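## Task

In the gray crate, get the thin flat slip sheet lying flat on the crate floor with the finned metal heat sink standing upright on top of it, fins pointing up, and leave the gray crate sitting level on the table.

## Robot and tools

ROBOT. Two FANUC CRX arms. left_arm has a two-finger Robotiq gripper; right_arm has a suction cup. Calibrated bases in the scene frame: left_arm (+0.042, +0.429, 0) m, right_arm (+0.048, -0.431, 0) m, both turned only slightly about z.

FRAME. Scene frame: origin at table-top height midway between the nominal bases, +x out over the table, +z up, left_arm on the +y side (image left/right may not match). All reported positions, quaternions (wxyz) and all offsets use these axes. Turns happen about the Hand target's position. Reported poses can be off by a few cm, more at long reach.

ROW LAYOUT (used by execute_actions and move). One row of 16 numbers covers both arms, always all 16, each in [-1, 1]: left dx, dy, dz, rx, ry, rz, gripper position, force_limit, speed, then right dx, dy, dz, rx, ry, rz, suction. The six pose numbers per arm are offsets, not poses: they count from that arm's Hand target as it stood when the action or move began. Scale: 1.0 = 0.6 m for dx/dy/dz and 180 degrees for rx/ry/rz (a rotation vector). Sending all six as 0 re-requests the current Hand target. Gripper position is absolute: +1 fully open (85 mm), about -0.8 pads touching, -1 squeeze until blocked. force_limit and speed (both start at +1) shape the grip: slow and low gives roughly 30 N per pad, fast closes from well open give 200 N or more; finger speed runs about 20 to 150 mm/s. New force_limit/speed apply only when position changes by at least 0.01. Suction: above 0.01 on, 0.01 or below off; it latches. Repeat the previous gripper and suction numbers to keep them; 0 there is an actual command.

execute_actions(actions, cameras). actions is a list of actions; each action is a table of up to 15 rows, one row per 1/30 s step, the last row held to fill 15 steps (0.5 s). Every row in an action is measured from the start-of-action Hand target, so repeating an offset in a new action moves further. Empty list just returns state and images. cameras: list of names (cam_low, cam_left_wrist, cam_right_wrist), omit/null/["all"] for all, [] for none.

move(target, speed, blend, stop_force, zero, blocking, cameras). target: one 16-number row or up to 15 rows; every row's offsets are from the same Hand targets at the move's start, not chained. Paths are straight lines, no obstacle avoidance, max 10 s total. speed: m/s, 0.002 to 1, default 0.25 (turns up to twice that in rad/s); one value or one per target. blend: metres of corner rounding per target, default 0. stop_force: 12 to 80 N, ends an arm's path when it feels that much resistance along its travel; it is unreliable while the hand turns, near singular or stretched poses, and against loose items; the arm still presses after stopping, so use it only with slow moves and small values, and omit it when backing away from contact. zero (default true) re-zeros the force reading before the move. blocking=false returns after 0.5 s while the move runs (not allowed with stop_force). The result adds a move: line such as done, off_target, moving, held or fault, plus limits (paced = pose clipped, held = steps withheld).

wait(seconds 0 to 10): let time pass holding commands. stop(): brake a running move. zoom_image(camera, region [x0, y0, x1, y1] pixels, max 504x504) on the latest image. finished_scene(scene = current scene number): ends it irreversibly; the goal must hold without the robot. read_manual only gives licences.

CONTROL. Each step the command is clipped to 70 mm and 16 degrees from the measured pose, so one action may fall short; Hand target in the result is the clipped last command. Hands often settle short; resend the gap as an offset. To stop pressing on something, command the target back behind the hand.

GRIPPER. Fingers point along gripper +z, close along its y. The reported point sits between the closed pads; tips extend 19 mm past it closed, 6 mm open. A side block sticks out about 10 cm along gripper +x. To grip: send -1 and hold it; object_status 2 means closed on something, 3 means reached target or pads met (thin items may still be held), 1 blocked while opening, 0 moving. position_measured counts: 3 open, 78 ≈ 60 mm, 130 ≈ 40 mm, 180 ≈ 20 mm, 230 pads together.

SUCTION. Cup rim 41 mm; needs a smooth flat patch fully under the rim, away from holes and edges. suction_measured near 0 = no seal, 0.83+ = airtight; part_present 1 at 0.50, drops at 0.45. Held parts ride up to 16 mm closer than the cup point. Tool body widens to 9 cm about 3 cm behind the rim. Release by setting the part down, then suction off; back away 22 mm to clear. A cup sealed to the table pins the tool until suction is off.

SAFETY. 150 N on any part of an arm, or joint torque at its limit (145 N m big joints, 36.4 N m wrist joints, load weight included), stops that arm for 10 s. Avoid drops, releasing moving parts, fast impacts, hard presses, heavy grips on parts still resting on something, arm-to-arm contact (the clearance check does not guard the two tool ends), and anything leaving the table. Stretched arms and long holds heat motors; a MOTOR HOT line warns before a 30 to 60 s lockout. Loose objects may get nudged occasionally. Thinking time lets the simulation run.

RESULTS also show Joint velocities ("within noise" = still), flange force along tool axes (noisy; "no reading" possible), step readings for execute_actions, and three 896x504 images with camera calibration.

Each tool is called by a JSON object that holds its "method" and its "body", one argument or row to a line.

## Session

{"method": "execute_actions", "body": {
  "actions": []
}}

Scene clock: 0.00 s.
left_arm: end_effector_position=(+0.7142, +0.4300, +0.3563) position_measured=3 object_status=3 end_effector_quat_wxyz=(-0.418, -0.447, +0.615, -0.497) | right_arm: end_effector_position=(+0.1634, +0.0211, +0.2363) suction_measured=0.00 part_present=0 end_effector_quat_wxyz=(+0.040, +0.734, -0.660, -0.154)
Joint positions: left_arm=[0.467 0.87 0.498 1.191 -2.011 0.825] | right_arm=[1.441 0.032 -0.059 -0.309 -1.391 0.322]
Joint velocities: within noise
Flange force (N): no reading
Hand target: left_arm +0.7142, +0.4300, +0.3563; -0.418, -0.447, +0.615, -0.497 | right_arm +0.1634, +0.0211, +0.2363; +0.040, +0.734, -0.660, -0.154
camera_calibration:
cam_left_wrist: T_world_to_cam=[[-0.977944, 0.0939904, -0.186523, 0.733045], [0.208794, 0.46325, -0.861281, -0.0177566], [0.00545448, -0.881229, -0.472657, 0.6674], [0, 0, 0, 1]] pos_world=[0.716944, 0.527459, 0.436888]
cam_right_wrist: T_world_to_cam=[[0.965237, 0.138914, -0.221407, -0.101131], [0.199826, -0.938223, 0.282502, -0.0518913], [-0.168486, -0.316924, -0.933366, 0.32705], [0, 0, 0, 1]] pos_world=[0.163088, 0.0690128, 0.297525]

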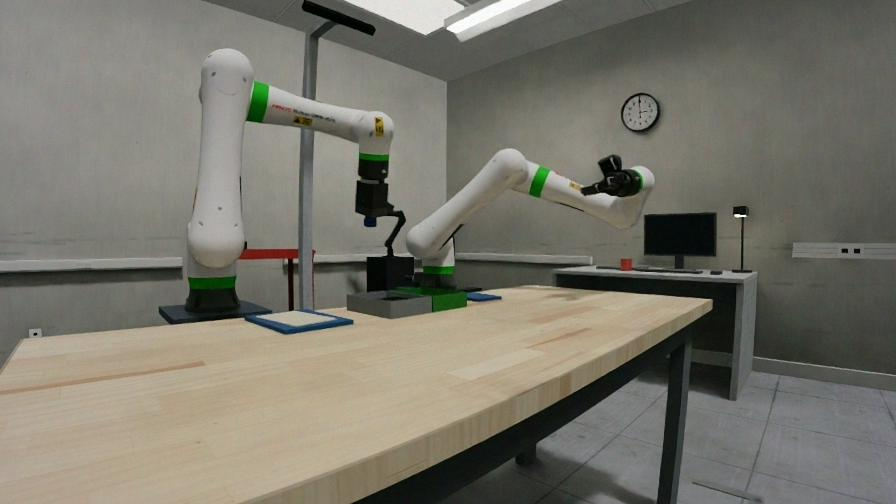

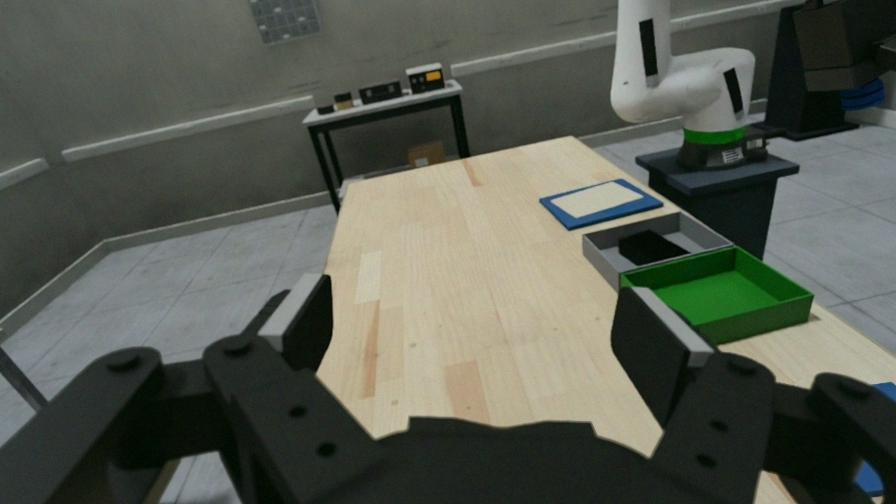

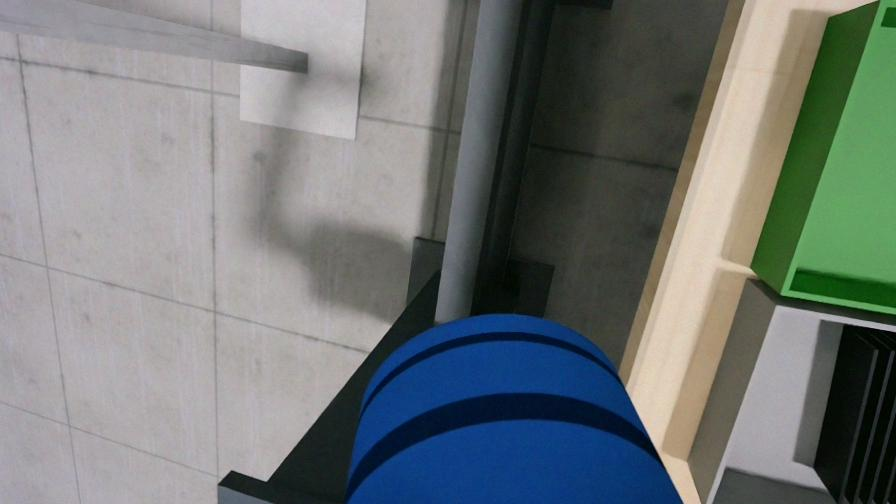

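{"method": "move", "body": {
  "target": [
    [-0.27,-0.13,0,0.3463,-0.337,-0.3649,1,-1,-1,0.35,-0.15,0.2,-0.055,-0.0145,-0.2645,0],
    [-0.49,-0.383,-0.144,0.0078,-0.624,-0.728,1,-1,-1,0.561,-0.235,0.273,-0.111,-0.029,-0.529,0]
  ],
  "speed": 0.35,
  "blend": [0.05,0]
}}

{"method": "zoom_image", "body": {
  "camera": "cam_right_wrist",
  "region": [200, 60, 600, 320]
}}

Scene clock: 38.17 s.
left_arm: end_effector_position=(+0.4202, +0.2002, +0.2699) position_measured=3 object_status=3 end_effector_quat_wxyz=(+0.000, +0.756, +0.654, -0.001) | right_arm: end_effector_position=(+0.5000, -0.1199, +0.4001) suction_measured=0.00 part_present=0 end_effector_quat_wxyz=(+0.000, +0.000, +1.000, +0.000)
Joint positions: left_arm=[-0.26 -0.018 -0.048 0.001 -1.542 -1.471] | right_arm=[0.885 0.297 0.575 0 -1.85 -0.842]
Joint velocities: within noise
Flange force (N): left_arm=[1.8 -1.5 -3.0] | right_arm=[2.7 -0.4 0.1]
Hand target: left_arm +0.4202, +0.2002, +0.2699; +0.000, +0.756, +0.654, -0.001 | right_arm +0.5000, -0.1199, +0.4001; +0.000, +0.000, +1.000, +0.000
Off the commanded pose: left_arm 0.000 m, 0 deg | right_arm 0.000 m, 0 deg.
move: done
camera_calibration:
cam_left_wrist: T_world_to_cam=[[0.995809, -0.091215, -0.00661222, -0.389946], [-0.0836775, -0.937921, 0.336603, 0.155813], [-0.036905, -0.334639, -0.941623, 0.460713], [0, 0, 0, 1]] pos_world=[0.418352, 0.264744, 0.378793]
cam_right_wrist: T_world_to_cam=[[0.01896, -0.999038, 0.0395309, -0.137969], [-0.88824, 0.00131987, 0.459377, 0.288204], [-0.458987, -0.0438227, -0.887361, 0.651584], [0, 0, 0, 1]] pos_world=[0.557679, -0.109663, 0.45125]

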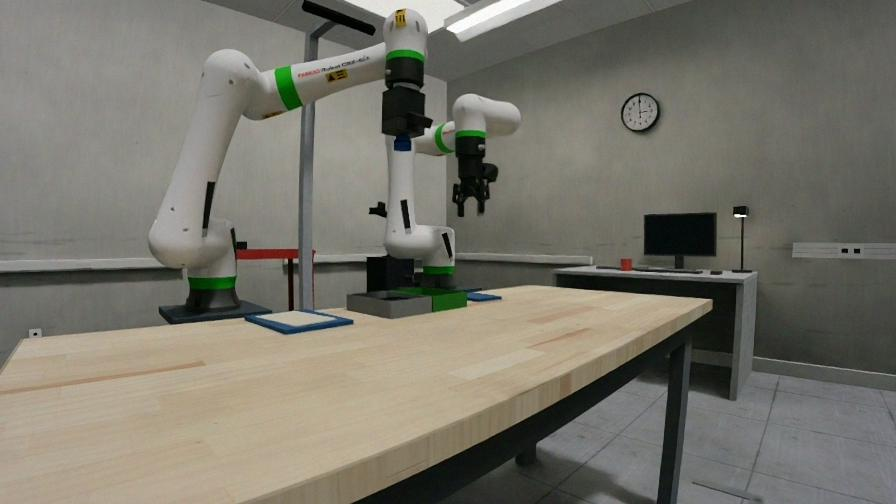

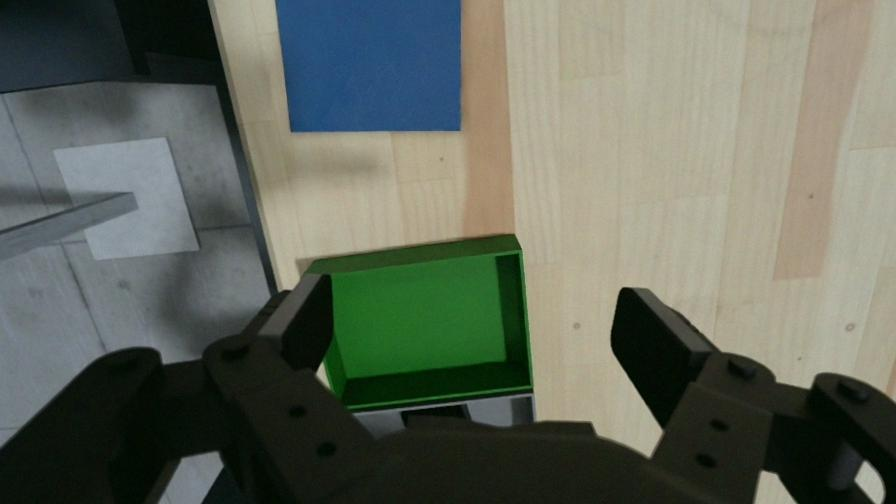

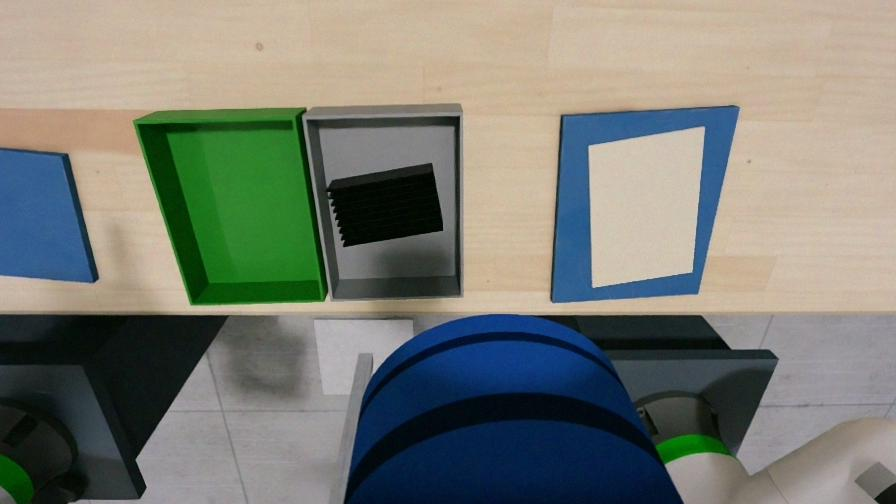

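Scaled by 1.260 from the camera's 896x504 image, which has a finer 1280x720 frame.

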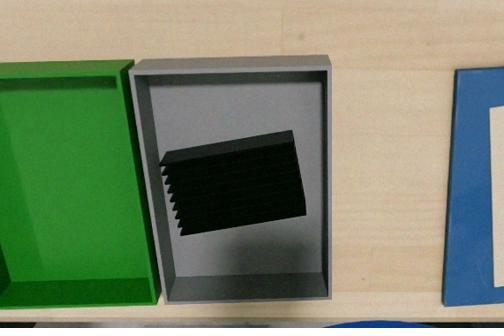

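{"method": "move", "body": {
  "target": [
    [0,0,0,0,0,0,1,-1,-1,-0.205,-0.347,-0.2,0,0,0,0],
    [-0.0587,-0.4453,-0.1167,0,0,0.109,1,-1,-1,-0.205,-0.347,-0.4,0,0,0,0]
  ],
  "speed": 0.35,
  "blend": [0.05,0]
}}

{"method": "zoom_image", "body": {
  "camera": "cam_left_wrist",
  "region": [240, 80, 690, 330]
}}

Scene clock: 95.57 s.
left_arm: end_effector_position=(+0.3850, -0.0670, +0.1999) position_measured=3 object_status=3 end_effector_quat_wxyz=(+0.000, +0.634, +0.773, -0.001) | right_arm: end_effector_position=(+0.3770, -0.3281, +0.1601) suction_measured=0.00 part_present=0 end_effector_quat_wxyz=(+0.000, +0.000, +1.000, +0.000)
Joint positions: left_arm=[-0.763 0.404 0.288 0.002 -1.454 -0.626] | right_arm=[0.733 -0.222 -0.529 0 -1.265 -0.69]
Joint velocities: within noise
Flange force (N): left_arm=[-1.3 1.4 -3.1] | right_arm=[1.9 1.5 -1.1]
Hand target: left_arm +0.3850, -0.0670, +0.1999; +0.000, +0.634, +0.773, -0.001 | right_arm +0.3770, -0.3281, +0.1601; +0.000, +0.000, +1.000, +0.000
Off the commanded pose: left_arm 0.000 m, 0 deg | right_arm 0.000 m, 0 deg.
move: done
camera_calibration:
cam_left_wrist: T_world_to_cam=[[0.968633, 0.248409, -0.00654878, -0.346521], [0.236047, -0.911556, 0.33667, -0.195586], [0.0776622, -0.327656, -0.9416, 0.260423], [0, 0, 0, 1]] pos_world=[0.361594, -0.00687937, 0.308793]
cam_right_wrist: T_world_to_cam=[[0.01896, -0.999038, 0.0395309, -0.33415], [-0.88824, 0.00131987, 0.459377, 0.289475], [-0.458987, -0.0438227, -0.887361, 0.373038], [0, 0, 0, 1]] pos_world=[0.434679, -0.317863, 0.21125]

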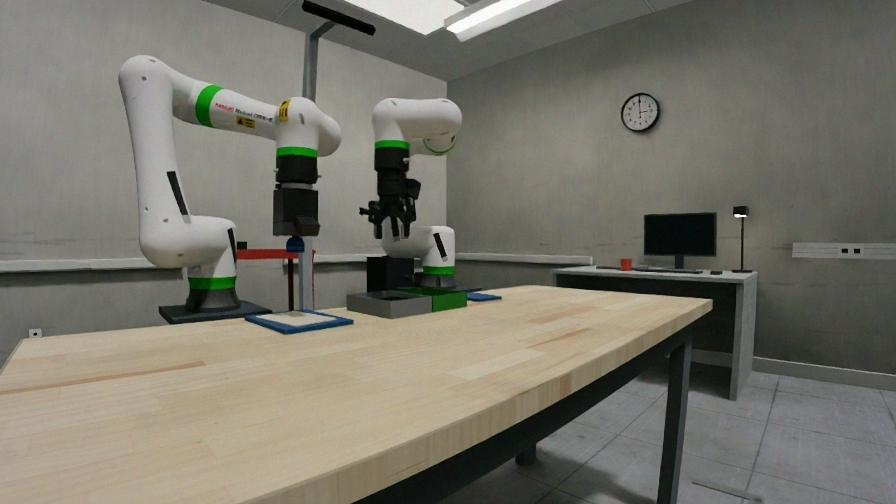

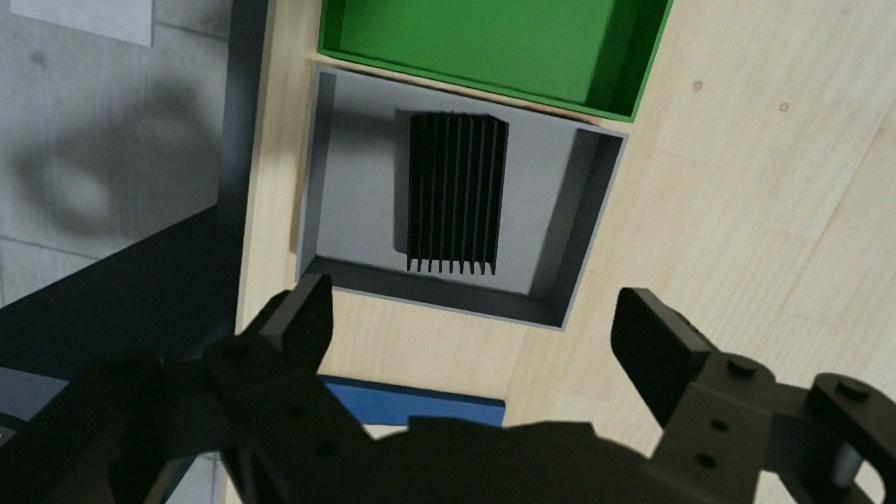

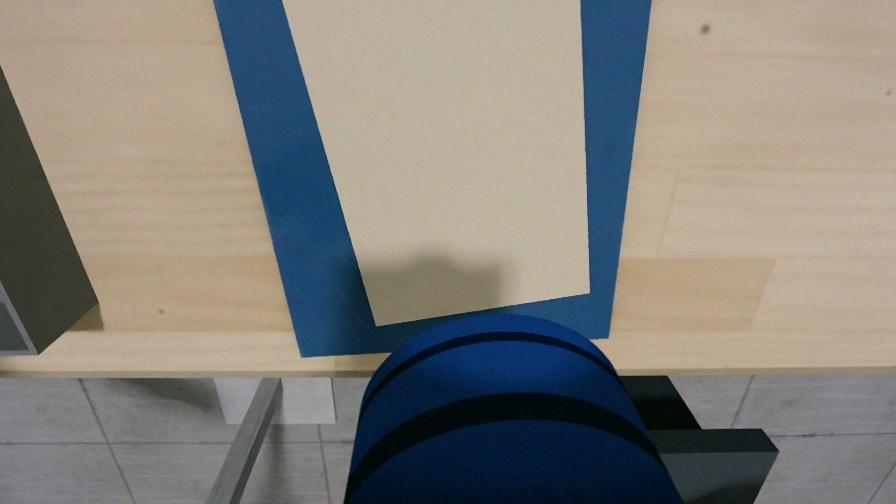

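Scaled by 1.120 from the camera's 896x504 image, which has a finer 1280x720 frame.

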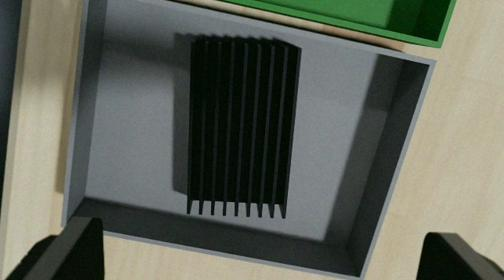

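{"method": "move", "body": {
  "target": [-0.0033,-0.001,-0.2,0,0,0,1,-1,-1,0.0017,-0.0017,-0.21,0,0,0,1],
  "speed": 0.25,
  "cameras": ["cam_left_wrist"]
}}

{"method": "move", "body": {
  "target": [0,0,-0.0775,0,0,0,1,-1,-1,0,0,-0.06,0,0,0,1],
  "speed": 0.025,
  "stop_force": 13
}}

Scene clock: 114.67 s.
left_arm: end_effector_position=(+0.3830, -0.0676, +0.0799) position_measured=3 object_status=3 end_effector_quat_wxyz=(+0.000, +0.634, +0.773, -0.001) | right_arm: end_effector_position=(+0.3780, -0.3292, +0.0341) suction_measured=0.00 part_present=0 end_effector_quat_wxyz=(+0.000, +0.000, +1.000, +0.000)
Joint positions: left_arm=[-0.766 0.475 0.1 0.002 -1.195 -0.623] | right_arm=[0.729 -0.044 -0.709 0 -0.906 -0.686]
Joint velocities: within noise
Flange force (N): left_arm=[1.2 0.1 -3.4] | right_arm=[2.6 1.4 -2.0]
Hand target: left_arm +0.3830, -0.0676, +0.0799; +0.000, +0.634, +0.773, -0.001 | right_arm +0.3780, -0.3292, +0.0341; +0.000, +0.000, +1.000, +0.000
Off the commanded pose: left_arm 0.000 m, 0 deg | right_arm 0.000 m, 0 deg.
move: done
camera_calibration:
cam_left_wrist: T_world_to_cam=[[0.96861, 0.248497, -0.00658188, -0.345205], [0.236141, -0.911532, 0.33667, -0.155294], [0.0776619, -0.327656, -0.9416, 0.14739], [0, 0, 0, 1]] pos_world=[0.359594, -0.00747943, 0.188793]
Images, in order (width x height): cam_left_wrist 896x504.

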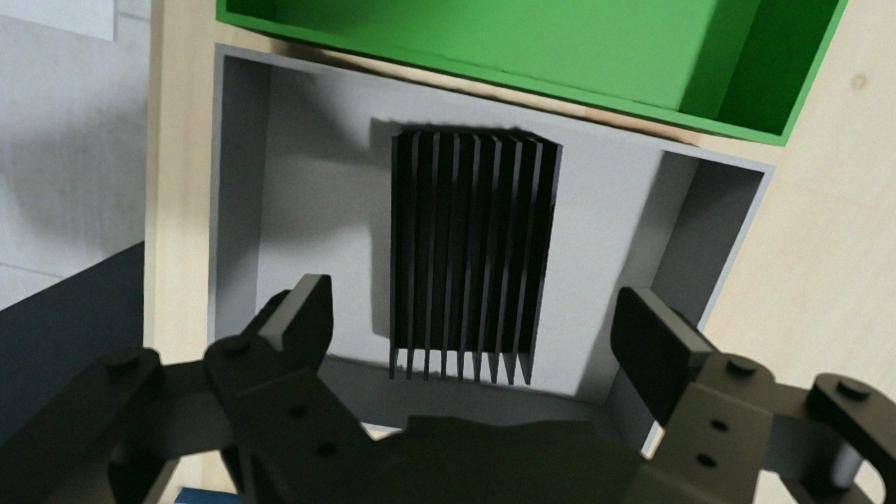

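Scene clock: 117.30 s.
left_arm: end_effector_position=(+0.3830, -0.0676, +0.0334) position_measured=3 object_status=3 end_effector_quat_wxyz=(+0.000, +0.634, +0.773, -0.001) | right_arm: end_effector_position=(+0.3780, -0.3292, -0.0019) suction_measured=0.88 part_present=1 end_effector_quat_wxyz=(+0.000, +0.000, +1.000, +0.000)
Joint positions: left_arm=[-0.766 0.522 0.051 0.002 -1.1 -0.623] | right_arm=[0.729 0.034 -0.744 0 -0.794 -0.686]
Joint velocities: within noise
Flange force (N): left_arm=[1.5 0.1 -3.3] | right_arm=[2.6 1.2 -1.8]
Hand target: left_arm +0.3830, -0.0676, +0.0334; +0.000, +0.634, +0.773, -0.001 | right_arm +0.3780, -0.3292, -0.0019; +0.000, +0.000, +1.000, +0.000
Off the commanded pose: left_arm 0.000 m, 0 deg | right_arm 0.000 m, 0 deg.
move: done
camera_calibration:
cam_left_wrist: T_world_to_cam=[[0.968633, 0.248409, -0.00654878, -0.345525], [0.236047, -0.911556, 0.33667, -0.139605], [0.0776622, -0.327656, -0.9416, 0.103605], [0, 0, 0, 1]] pos_world=[0.359594, -0.00747937, 0.142293]
cam_right_wrist: T_world_to_cam=[[0.01896, -0.999038, 0.0395309, -0.328763], [-0.88824, 0.00131987, 0.459377, 0.364784], [-0.458987, -0.0438227, -0.887361, 0.2297], [0, 0, 0, 1]] pos_world=[0.435679, -0.318863, 0.0492501]

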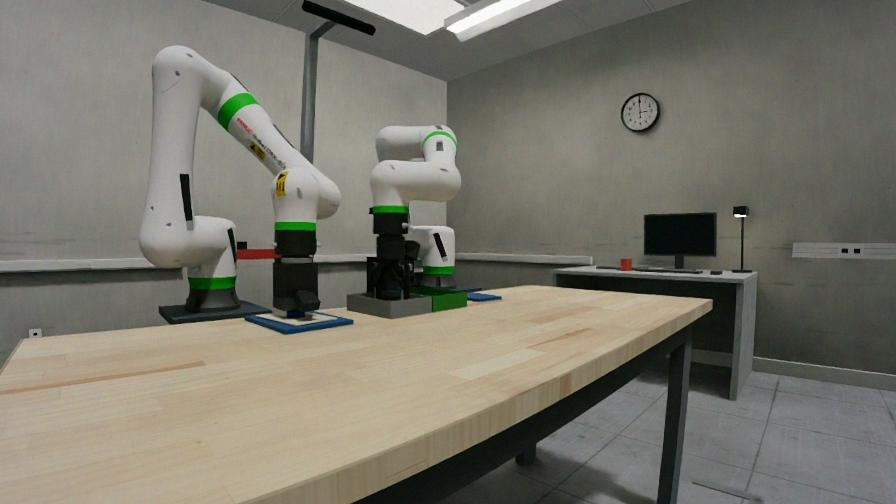

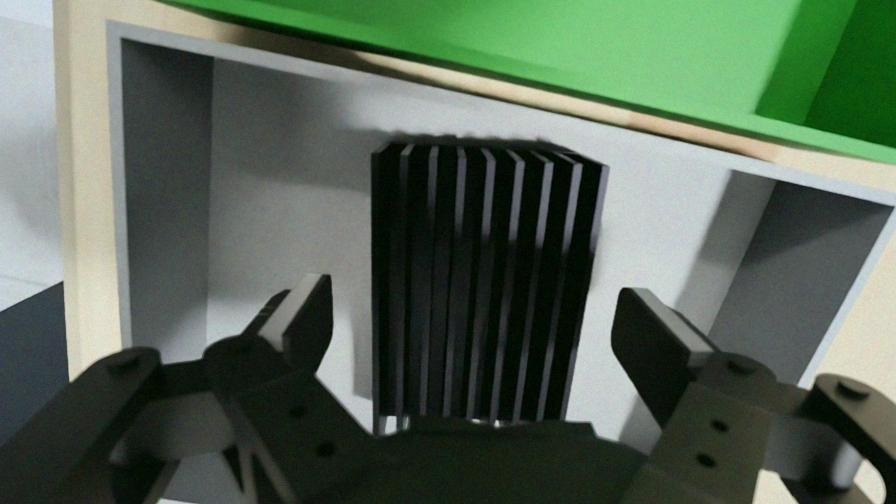

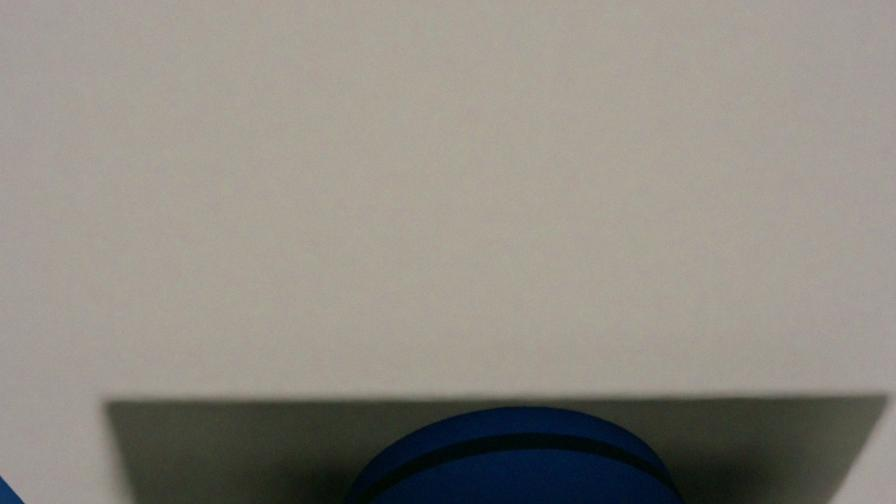

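{"method": "move", "body": {
  "target": [
    [0,0,0,0,0,0,-1,-0.6,-1,0,0,0.05,0,0,0,1],
    [0,0,0,0,0,0,-1,-0.6,-1,0,0,0.17,0,0,-0.049,1]
  ],
  "speed": [0.06,0.15],
  "cameras": ["cam_left_wrist","cam_low"]
}}

Scene clock: 127.53 s.
left_arm: end_effector_position=(+0.3830, -0.0676, +0.0334) position_measured=78 object_status=2 end_effector_quat_wxyz=(+0.000, +0.634, +0.773, -0.001) | right_arm: end_effector_position=(+0.3780, -0.3292, +0.1001) suction_measured=0.88 part_present=1 end_effector_quat_wxyz=(+0.000, +0.077, +0.997, +0.000)
Joint positions: left_arm=[-0.766 0.522 0.051 0.002 -1.1 -0.623] | right_arm=[0.729 -0.154 -0.625 0 -1.101 -0.839]
Joint velocities: within noise
Flange force (N): left_arm=[3.2 0.3 -12.5] | right_arm=[2.8 0.6 -1.5]
Hand target: left_arm +0.3830, -0.0676, +0.0334; +0.000, +0.634, +0.773, -0.001 | right_arm +0.3780, -0.3292, +0.1001; +0.000, +0.077, +0.997, +0.000
Off the commanded pose: left_arm 0.000 m, 0 deg | right_arm 0.000 m, 0 deg.
move: done
camera_calibration:
cam_left_wrist: T_world_to_cam=[[0.968633, 0.248409, -0.00654878, -0.345525], [0.236047, -0.911556, 0.33667, -0.139605], [0.0776622, -0.327656, -0.9416, 0.103605], [0, 0, 0, 1]] pos_world=[0.359594, -0.00747937, 0.142293]
Images, in order (width x height): cam_low 896x504, cam_left_wrist 896x504.

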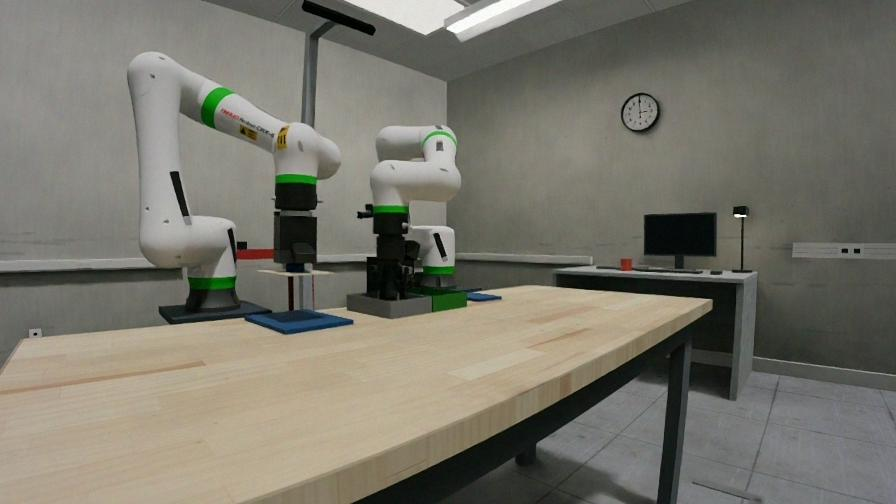

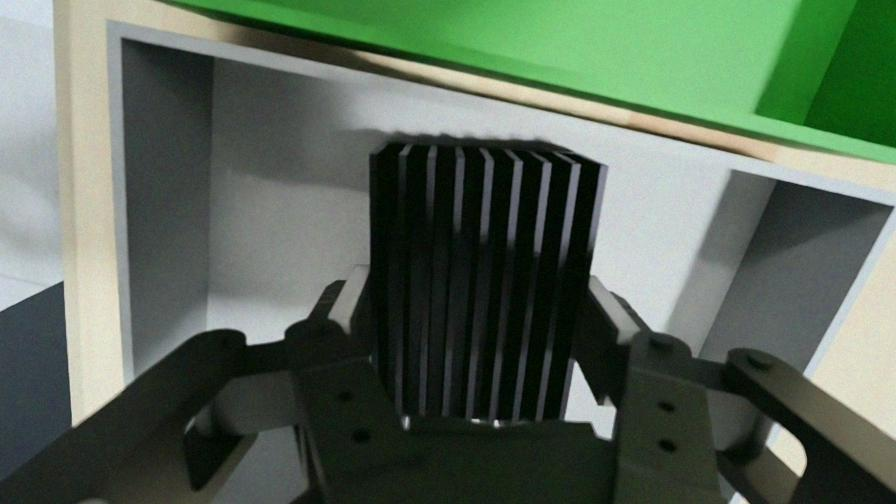

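{"method": "move", "body": {
  "target": [
    [0,0,0.28,0,0,0,-1,-0.6,-1,0,0,0.01,0,0,0,1],
    [0,0.75,0.36,0,0,-0.049,-1,-0.6,-1,0.0067,0.431,-0.0585,0,0,0,1]
  ],
  "speed": [0.15,0.25],
  "blend": [0.03,0],
  "cameras": ["cam_low"]
}}

{"method": "zoom_image", "body": {
  "camera": "cam_low",
  "region": [325, 262, 445, 328]
}}

Scene clock: 145.97 s.
left_arm: end_effector_position=(+0.3830, +0.3824, +0.2493) position_measured=78 object_status=2 end_effector_quat_wxyz=(+0.000, +0.692, +0.722, -0.001) | right_arm: end_effector_position=(+0.3820, -0.0706, +0.0650) suction_measured=0.88 part_present=1 end_effector_quat_wxyz=(+0.000, +0.077, +0.997, +0.000)
Joint positions: left_arm=[0.238 -0.274 -0.316 0.001 -1.53 -1.78] | right_arm=[1.134 0.26 -0.28 -0.001 -1.032 -1.245]
Joint velocities: within noise
Flange force (N): left_arm=[2.8 -2.6 -1.2] | right_arm=[2.5 -1.3 -1.6]
Hand target: left_arm +0.3830, +0.3824, +0.2494; +0.000, +0.692, +0.722, -0.001 | right_arm +0.3820, -0.0706, +0.0650; +0.000, +0.077, +0.997, +0.000
Off the commanded pose: left_arm 0.000 m, 0 deg | right_arm 0.000 m, 0 deg.
move: done
Images, in order (width x height): cam_low 896x504.

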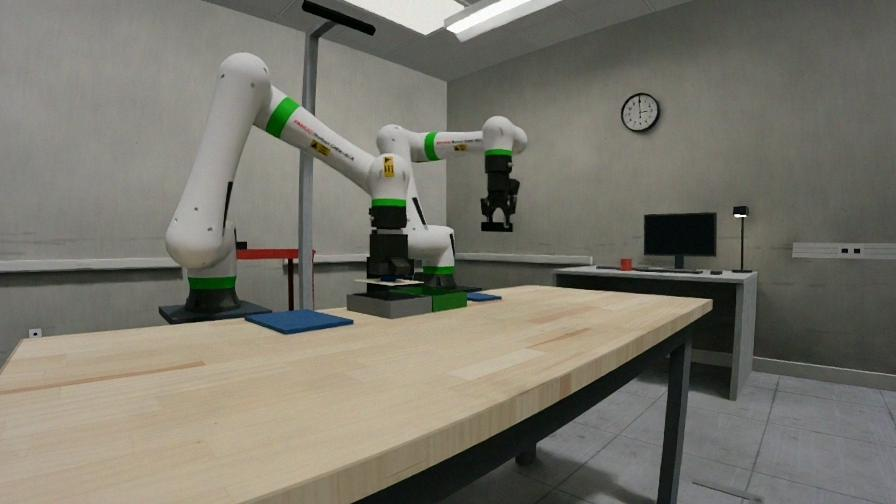

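Scaled by 4.200 from the camera's 896x504 image, which has a finer 1280x720 frame.

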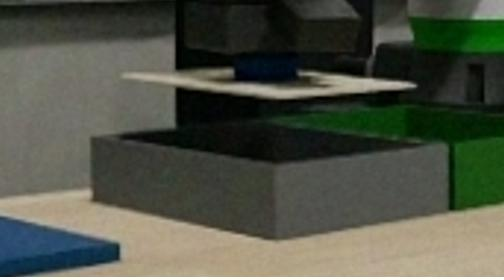

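{"method": "move", "body": {
  "target": [0,0,0,0,0,0,-1,-0.6,-1,0,0,-0.09,0,0,0,1],
  "speed": 0.1,
  "cameras": []
}}

{"method": "move", "body": {
  "target": [0,0,0,0,0,0,-1,-0.6,-1,0,0,-0.06,0,0,0,1],
  "speed": 0.02,
  "stop_force": 12,
  "cameras": ["cam_low","cam_right_wrist"]
}}

Scene clock: 158.03 s.
left_arm: end_effector_position=(+0.3830, +0.3824, +0.2494) position_measured=78 object_status=2 end_effector_quat_wxyz=(+0.000, +0.692, +0.722, -0.001) | right_arm: end_effector_position=(+0.3820, -0.0705, +0.0110) suction_measured=0.88 part_present=1 end_effector_quat_wxyz=(+0.000, +0.077, +0.997, +0.000)
Joint positions: left_arm=[0.238 -0.274 -0.316 0.001 -1.53 -1.78] | right_arm=[1.134 0.339 -0.327 -0.001 -0.906 -1.245]
Joint velocities: within noise
Flange force (N): left_arm=[1.5 -2.4 -0.9] | right_arm=[2.0 -0.9 -1.9]
Hand target: left_arm +0.3830, +0.3824, +0.2494; +0.000, +0.692, +0.722, -0.001 | right_arm +0.3820, -0.0706, +0.0110; +0.000, +0.077, +0.997, +0.000
Off the commanded pose: left_arm 0.000 m, 0 deg | right_arm 0.000 m, 0 deg.
move: done
No camera images: "cameras" was empty.

Scene clock: 159.77 s.
left_arm: end_effector_position=(+0.3830, +0.3824, +0.2494) position_measured=78 object_status=2 end_effector_quat_wxyz=(+0.000, +0.692, +0.722, -0.001) | right_arm: end_effector_position=(+0.3821, -0.0705, -0.0115) suction_measured=0.88 part_present=1 end_effector_quat_wxyz=(+0.000, +0.077, +0.997, +0.000)
Joint positions: left_arm=[0.238 -0.274 -0.316 0.001 -1.53 -1.78] | right_arm=[1.134 0.376 -0.342 0 -0.853 -1.245]
Joint velocities: within noise
Flange force (N): left_arm=[1.5 -2.4 -1.0] | right_arm=[6.0 -4.6 -35.2]
Hand target: left_arm +0.3830, +0.3824, +0.2494; +0.000, +0.692, +0.722, -0.001 | right_arm +0.3821, -0.0705, -0.0116; +0.000, +0.077, +0.997, +0.000 (not the last commanded pose)
Off the commanded pose: left_arm 0.000 m, 0 deg | right_arm 0.013 m, 0 deg.
move: contact (right_arm)
camera_calibration:
cam_right_wrist: T_world_to_cam=[[-0.134357, -0.990153, 0.0392983, -0.0107908], [-0.877705, 0.13732, 0.459105, 0.378169], [-0.459981, 0.0271917, -0.887512, 0.23971], [0, 0, 0, 1]] pos_world=[0.440734, -0.0691329, 0.0395505]
Images, in order (width x height): cam_low 896x504, cam_right_wrist 896x504.

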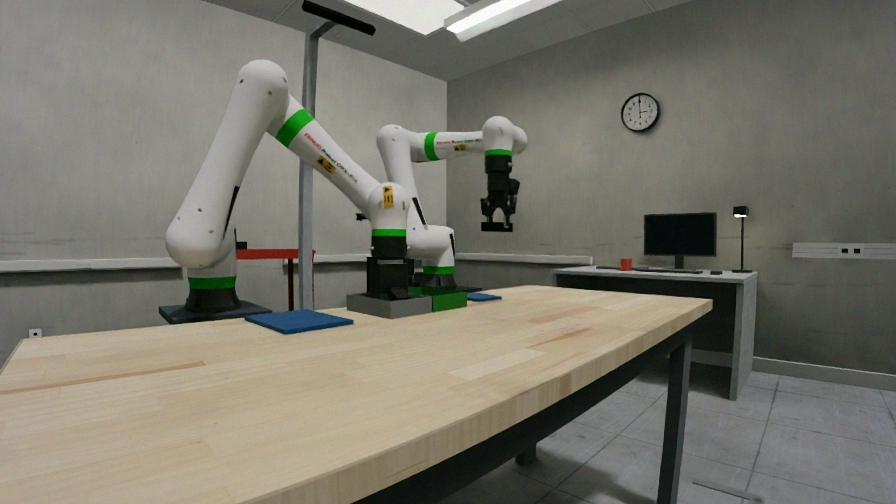

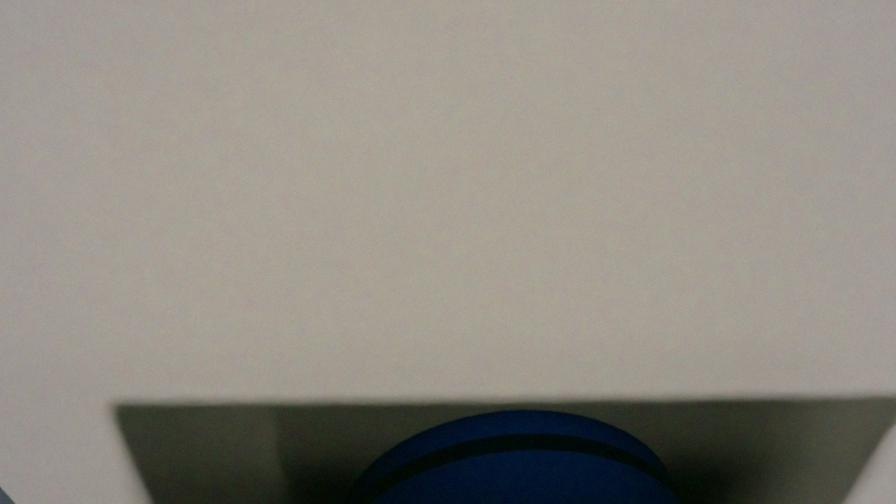

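{"method": "move", "body": {
  "target": [0,0,0,0,0,0,-1,-0.6,-1,0,0,0.004,0,0,0,0],
  "cameras": []
}}

{"method": "move", "body": {
  "target": [
    [0,0,0,0,0,0,-1,-0.6,-1,0,0,0.06,0,0,0,0],
    [0,0,0,0,0,0,-1,-0.6,-1,0,0,0.25,0,0,0,0]
  ],
  "speed": [0.06,0.3],
  "blend": [0.02,0],
  "cameras": ["cam_right_wrist"]
}}

Scene clock: 169.17 s.
left_arm: end_effector_position=(+0.3830, +0.3824, +0.2494) position_measured=78 object_status=2 end_effector_quat_wxyz=(+0.000, +0.692, +0.722, -0.001) | right_arm: end_effector_position=(+0.3821, -0.0705, -0.0092) suction_measured=0.00 part_present=0 end_effector_quat_wxyz=(+0.000, +0.077, +0.997, +0.000)
Joint positions: left_arm=[0.238 -0.274 -0.316 0.001 -1.53 -1.78] | right_arm=[1.134 0.372 -0.341 -0.001 -0.859 -1.245]
Joint velocities: within noise
Flange force (N): left_arm=[1.1 -2.3 -0.7] | right_arm=[2.6 -1.2 -14.6]
Hand target: left_arm +0.3830, +0.3824, +0.2494; +0.000, +0.692, +0.722, -0.001 | right_arm +0.3821, -0.0705, -0.0092; +0.000, +0.077, +0.997, +0.000
Off the commanded pose: left_arm 0.000 m, 0 deg | right_arm 0.000 m, 0 deg.
move: done
No camera images: "cameras" was empty.

Scene clock: 170.63 s.
left_arm: end_effector_position=(+0.3830, +0.3824, +0.2494) position_measured=78 object_status=2 end_effector_quat_wxyz=(+0.000, +0.692, +0.722, -0.001) | right_arm: end_effector_position=(+0.3822, -0.0705, +0.1408) suction_measured=0.00 part_present=0 end_effector_quat_wxyz=(+0.000, +0.077, +0.997, +0.000)
Joint positions: left_arm=[0.238 -0.274 -0.316 0.001 -1.53 -1.78] | right_arm=[1.134 0.177 -0.186 0 -1.208 -1.245]
Joint velocities: within noise
Flange force (N): left_arm=[1.4 -2.1 -1.0] | right_arm=[2.0 -0.7 -0.9]
Hand target: left_arm +0.3830, +0.3824, +0.2494; +0.000, +0.692, +0.722, -0.001 | right_arm +0.3821, -0.0705, +0.1408; +0.000, +0.077, +0.997, +0.000
Off the commanded pose: left_arm 0.000 m, 0 deg | right_arm 0.000 m, 0 deg.
move: done; blend cut to 0.018 m at target 1
camera_calibration:
cam_right_wrist: T_world_to_cam=[[-0.134568, -0.990124, 0.0393146, -0.0167873], [-0.87761, 0.137511, 0.459229, 0.308163], [-0.4601, 0.0272946, -0.887448, 0.375017], [0, 0, 0, 1]] pos_world=[0.440733, -0.0692332, 0.19195]
Images, in order (width x height): cam_right_wrist 896x504.

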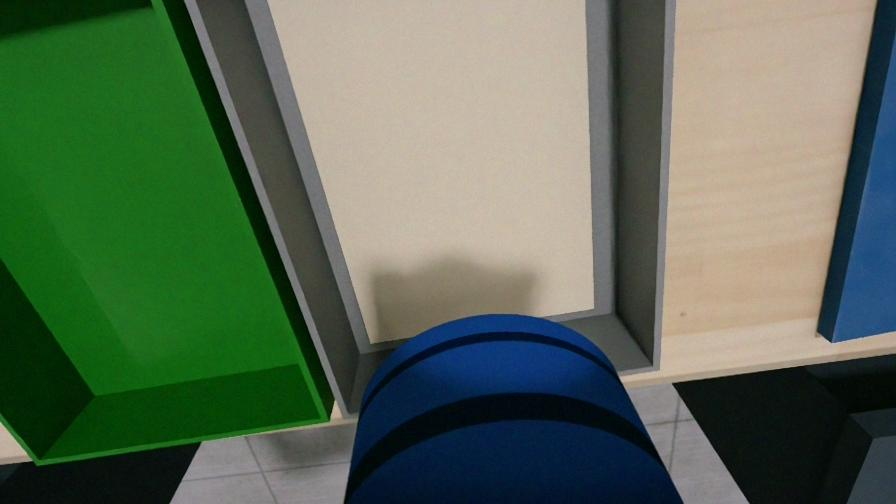

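{"method": "move", "body": {
  "target": [
    [0.001,-0.3,0,0,0,0,-1,-0.6,-1,0,-0.44,0.1,0,0,0,0],
    [0.0017,-0.753,-0.08,0,0,0,-1,-0.6,-1,0,-0.46,0.1,0,0,0,0],
    [0.0017,-0.753,-0.27,0,0,0,-1,-0.6,-1,0,-0.46,0.1,0,0,0,0]
  ],
  "speed": [0.3,0.25,0.2],
  "blend": [0.04,0.03,0],
  "cameras": ["cam_left_wrist"]
}}

Scene clock: 182.60 s.
left_arm: end_effector_position=(+0.3840, -0.0694, +0.0874) position_measured=78 object_status=2 end_effector_quat_wxyz=(+0.000, +0.692, +0.722, -0.001) | right_arm: end_effector_position=(+0.3821, -0.3465, +0.2008) suction_measured=0.00 part_present=0 end_effector_quat_wxyz=(+0.000, +0.077, +0.997, +0.000)
Joint positions: left_arm=[-0.767 0.473 0.116 0.002 -1.214 -0.776] | right_arm=[0.678 -0.251 -0.453 0 -1.369 -0.789]
Joint velocities: within noise
Flange force (N): left_arm=[-0.4 0.9 -0.9] | right_arm=[2.6 1.4 -1.0]
Hand target: left_arm +0.3840, -0.0694, +0.0874; +0.000, +0.692, +0.722, -0.001 | right_arm +0.3821, -0.3465, +0.2008; +0.000, +0.077, +0.997, +0.000
Off the commanded pose: left_arm 0.000 m, 0 deg | right_arm 0.000 m, 0 deg.
move: done
camera_calibration:
cam_left_wrist: T_world_to_cam=[[0.995272, 0.0969071, -0.00648725, -0.366443], [0.0934269, -0.936994, 0.336621, -0.106628], [0.0265424, -0.335635, -0.941618, 0.172869], [0, 0, 0, 1]] pos_world=[0.370084, -0.00637736, 0.196293]
Images, in order (width x height): cam_left_wrist 896x504.

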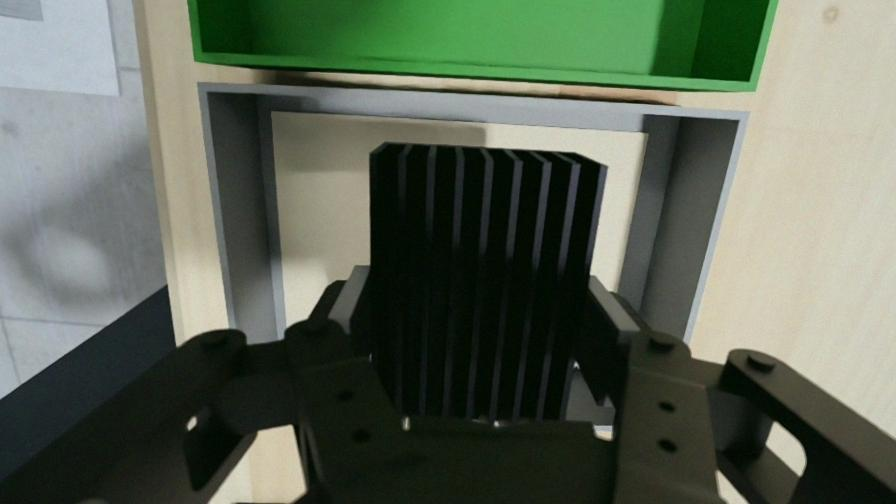

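{"method": "move", "body": {
  "target": [-0.005,0.001,-0.11,0,0,0,-1,-0.6,-1,0,0,0,0,0,0,0],
  "speed": 0.025,
  "stop_force": 12,
  "cameras": ["cam_left_wrist"]
}}

Scene clock: 190.80 s.
left_arm: end_effector_position=(+0.3817, -0.0691, +0.0348) position_measured=78 object_status=2 end_effector_quat_wxyz=(+0.000, +0.691, +0.722, -0.001) | right_arm: end_effector_position=(+0.3821, -0.3465, +0.2008) suction_measured=0.00 part_present=0 end_effector_quat_wxyz=(+0.000, +0.077, +0.997, +0.000)
Joint positions: left_arm=[-0.77 0.521 0.054 0.002 -1.103 -0.774] | right_arm=[0.678 -0.251 -0.453 0 -1.369 -0.789]
Joint velocities: within noise
Flange force (N): left_arm=[6.7 -1.1 -37.9] | right_arm=[2.5 1.0 -0.4]
Hand target: left_arm +0.3817, -0.0691, +0.0348; +0.000, +0.691, +0.722, -0.001 (not the last commanded pose) | right_arm +0.3821, -0.3465, +0.2008; +0.000, +0.077, +0.997, +0.000
Off the commanded pose: left_arm 0.013 m, 0 deg | right_arm 0.000 m, 0 deg.
move: contact (left_arm)
camera_calibration:
cam_left_wrist: T_world_to_cam=[[0.995258, 0.0970619, -0.00639541, -0.36454], [0.0935244, -0.936765, 0.337231, -0.0884561], [0.0267413, -0.33623, -0.9414, 0.123425], [0, 0, 0, 1]] pos_world=[0.367784, -0.00598039, 0.143691]
Images, in order (width x height): cam_left_wrist 896x504.

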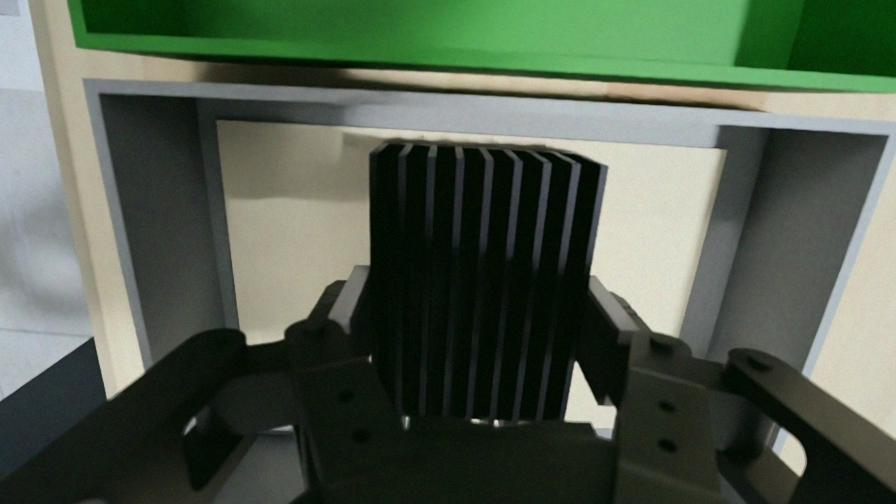

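{"method": "move", "body": {
  "target": [
    [0,0,0.001,0,0,0,0.8,-0.6,-1,0,0,0,0,0,0,0],
    [0,0,0.1,0,0,0,0.8,-0.6,-1,0,0,0,0,0,0,0],
    [0,0.12,0.3,0,0,0,0.8,-0.6,-1,0,0,0,0,0,0,0]
  ],
  "speed": [0.05,0.08,0.3],
  "blend": [0,0.02,0],
  "cameras": ["cam_left_wrist"]
}}

Scene clock: 199.30 s.
left_arm: end_effector_position=(+0.3817, +0.0029, +0.2147) position_measured=28 object_status=3 end_effector_quat_wxyz=(+0.000, +0.691, +0.722, -0.001) | right_arm: end_effector_position=(+0.3821, -0.3465, +0.2008) suction_measured=0.00 part_present=0 end_effector_quat_wxyz=(+0.000, +0.077, +0.997, +0.000)
Joint positions: left_arm=[-0.671 0.252 0.123 0.002 -1.442 -0.872] | right_arm=[0.678 -0.251 -0.453 0 -1.369 -0.789]
Joint velocities: within noise
Flange force (N): left_arm=[-0.3 -0.1 -2.8] | right_arm=[3.0 1.4 -0.7]
Hand target: left_arm +0.3817, +0.0029, +0.2148; +0.000, +0.691, +0.722, -0.001 | right_arm +0.3821, -0.3465, +0.2008; +0.000, +0.077, +0.997, +0.000
Off the commanded pose: left_arm 0.000 m, 0 deg | right_arm 0.000 m, 0 deg.
move: done
camera_calibration:
cam_left_wrist: T_world_to_cam=[[0.99526, 0.0970318, -0.00647969, -0.37024], [0.0935272, -0.936799, 0.337134, -0.0817282], [0.0266426, -0.336142, -0.941434, 0.317003], [0, 0, 0, 1]] pos_world=[0.367684, 0.0659201, 0.323591]
Images, in order (width x height): cam_left_wrist 896x504.

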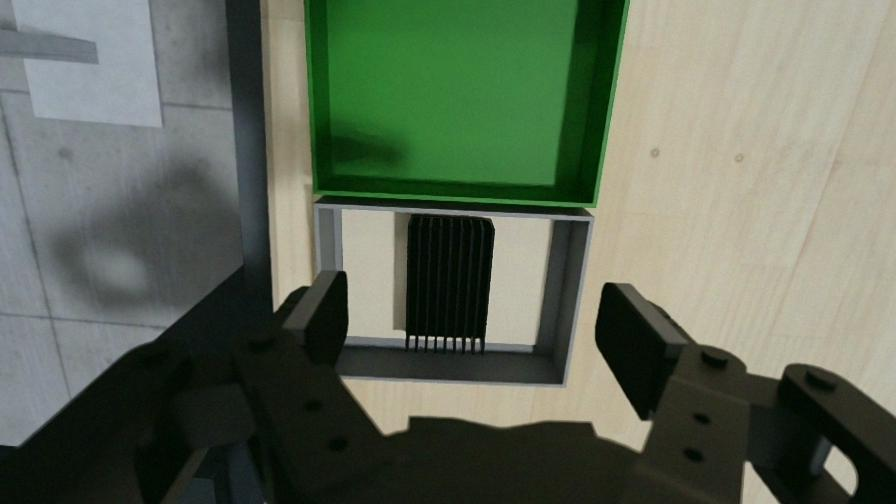

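{"method": "finished_scene", "body": {
  "scene": 2
}}

The scene is finished: the task was done.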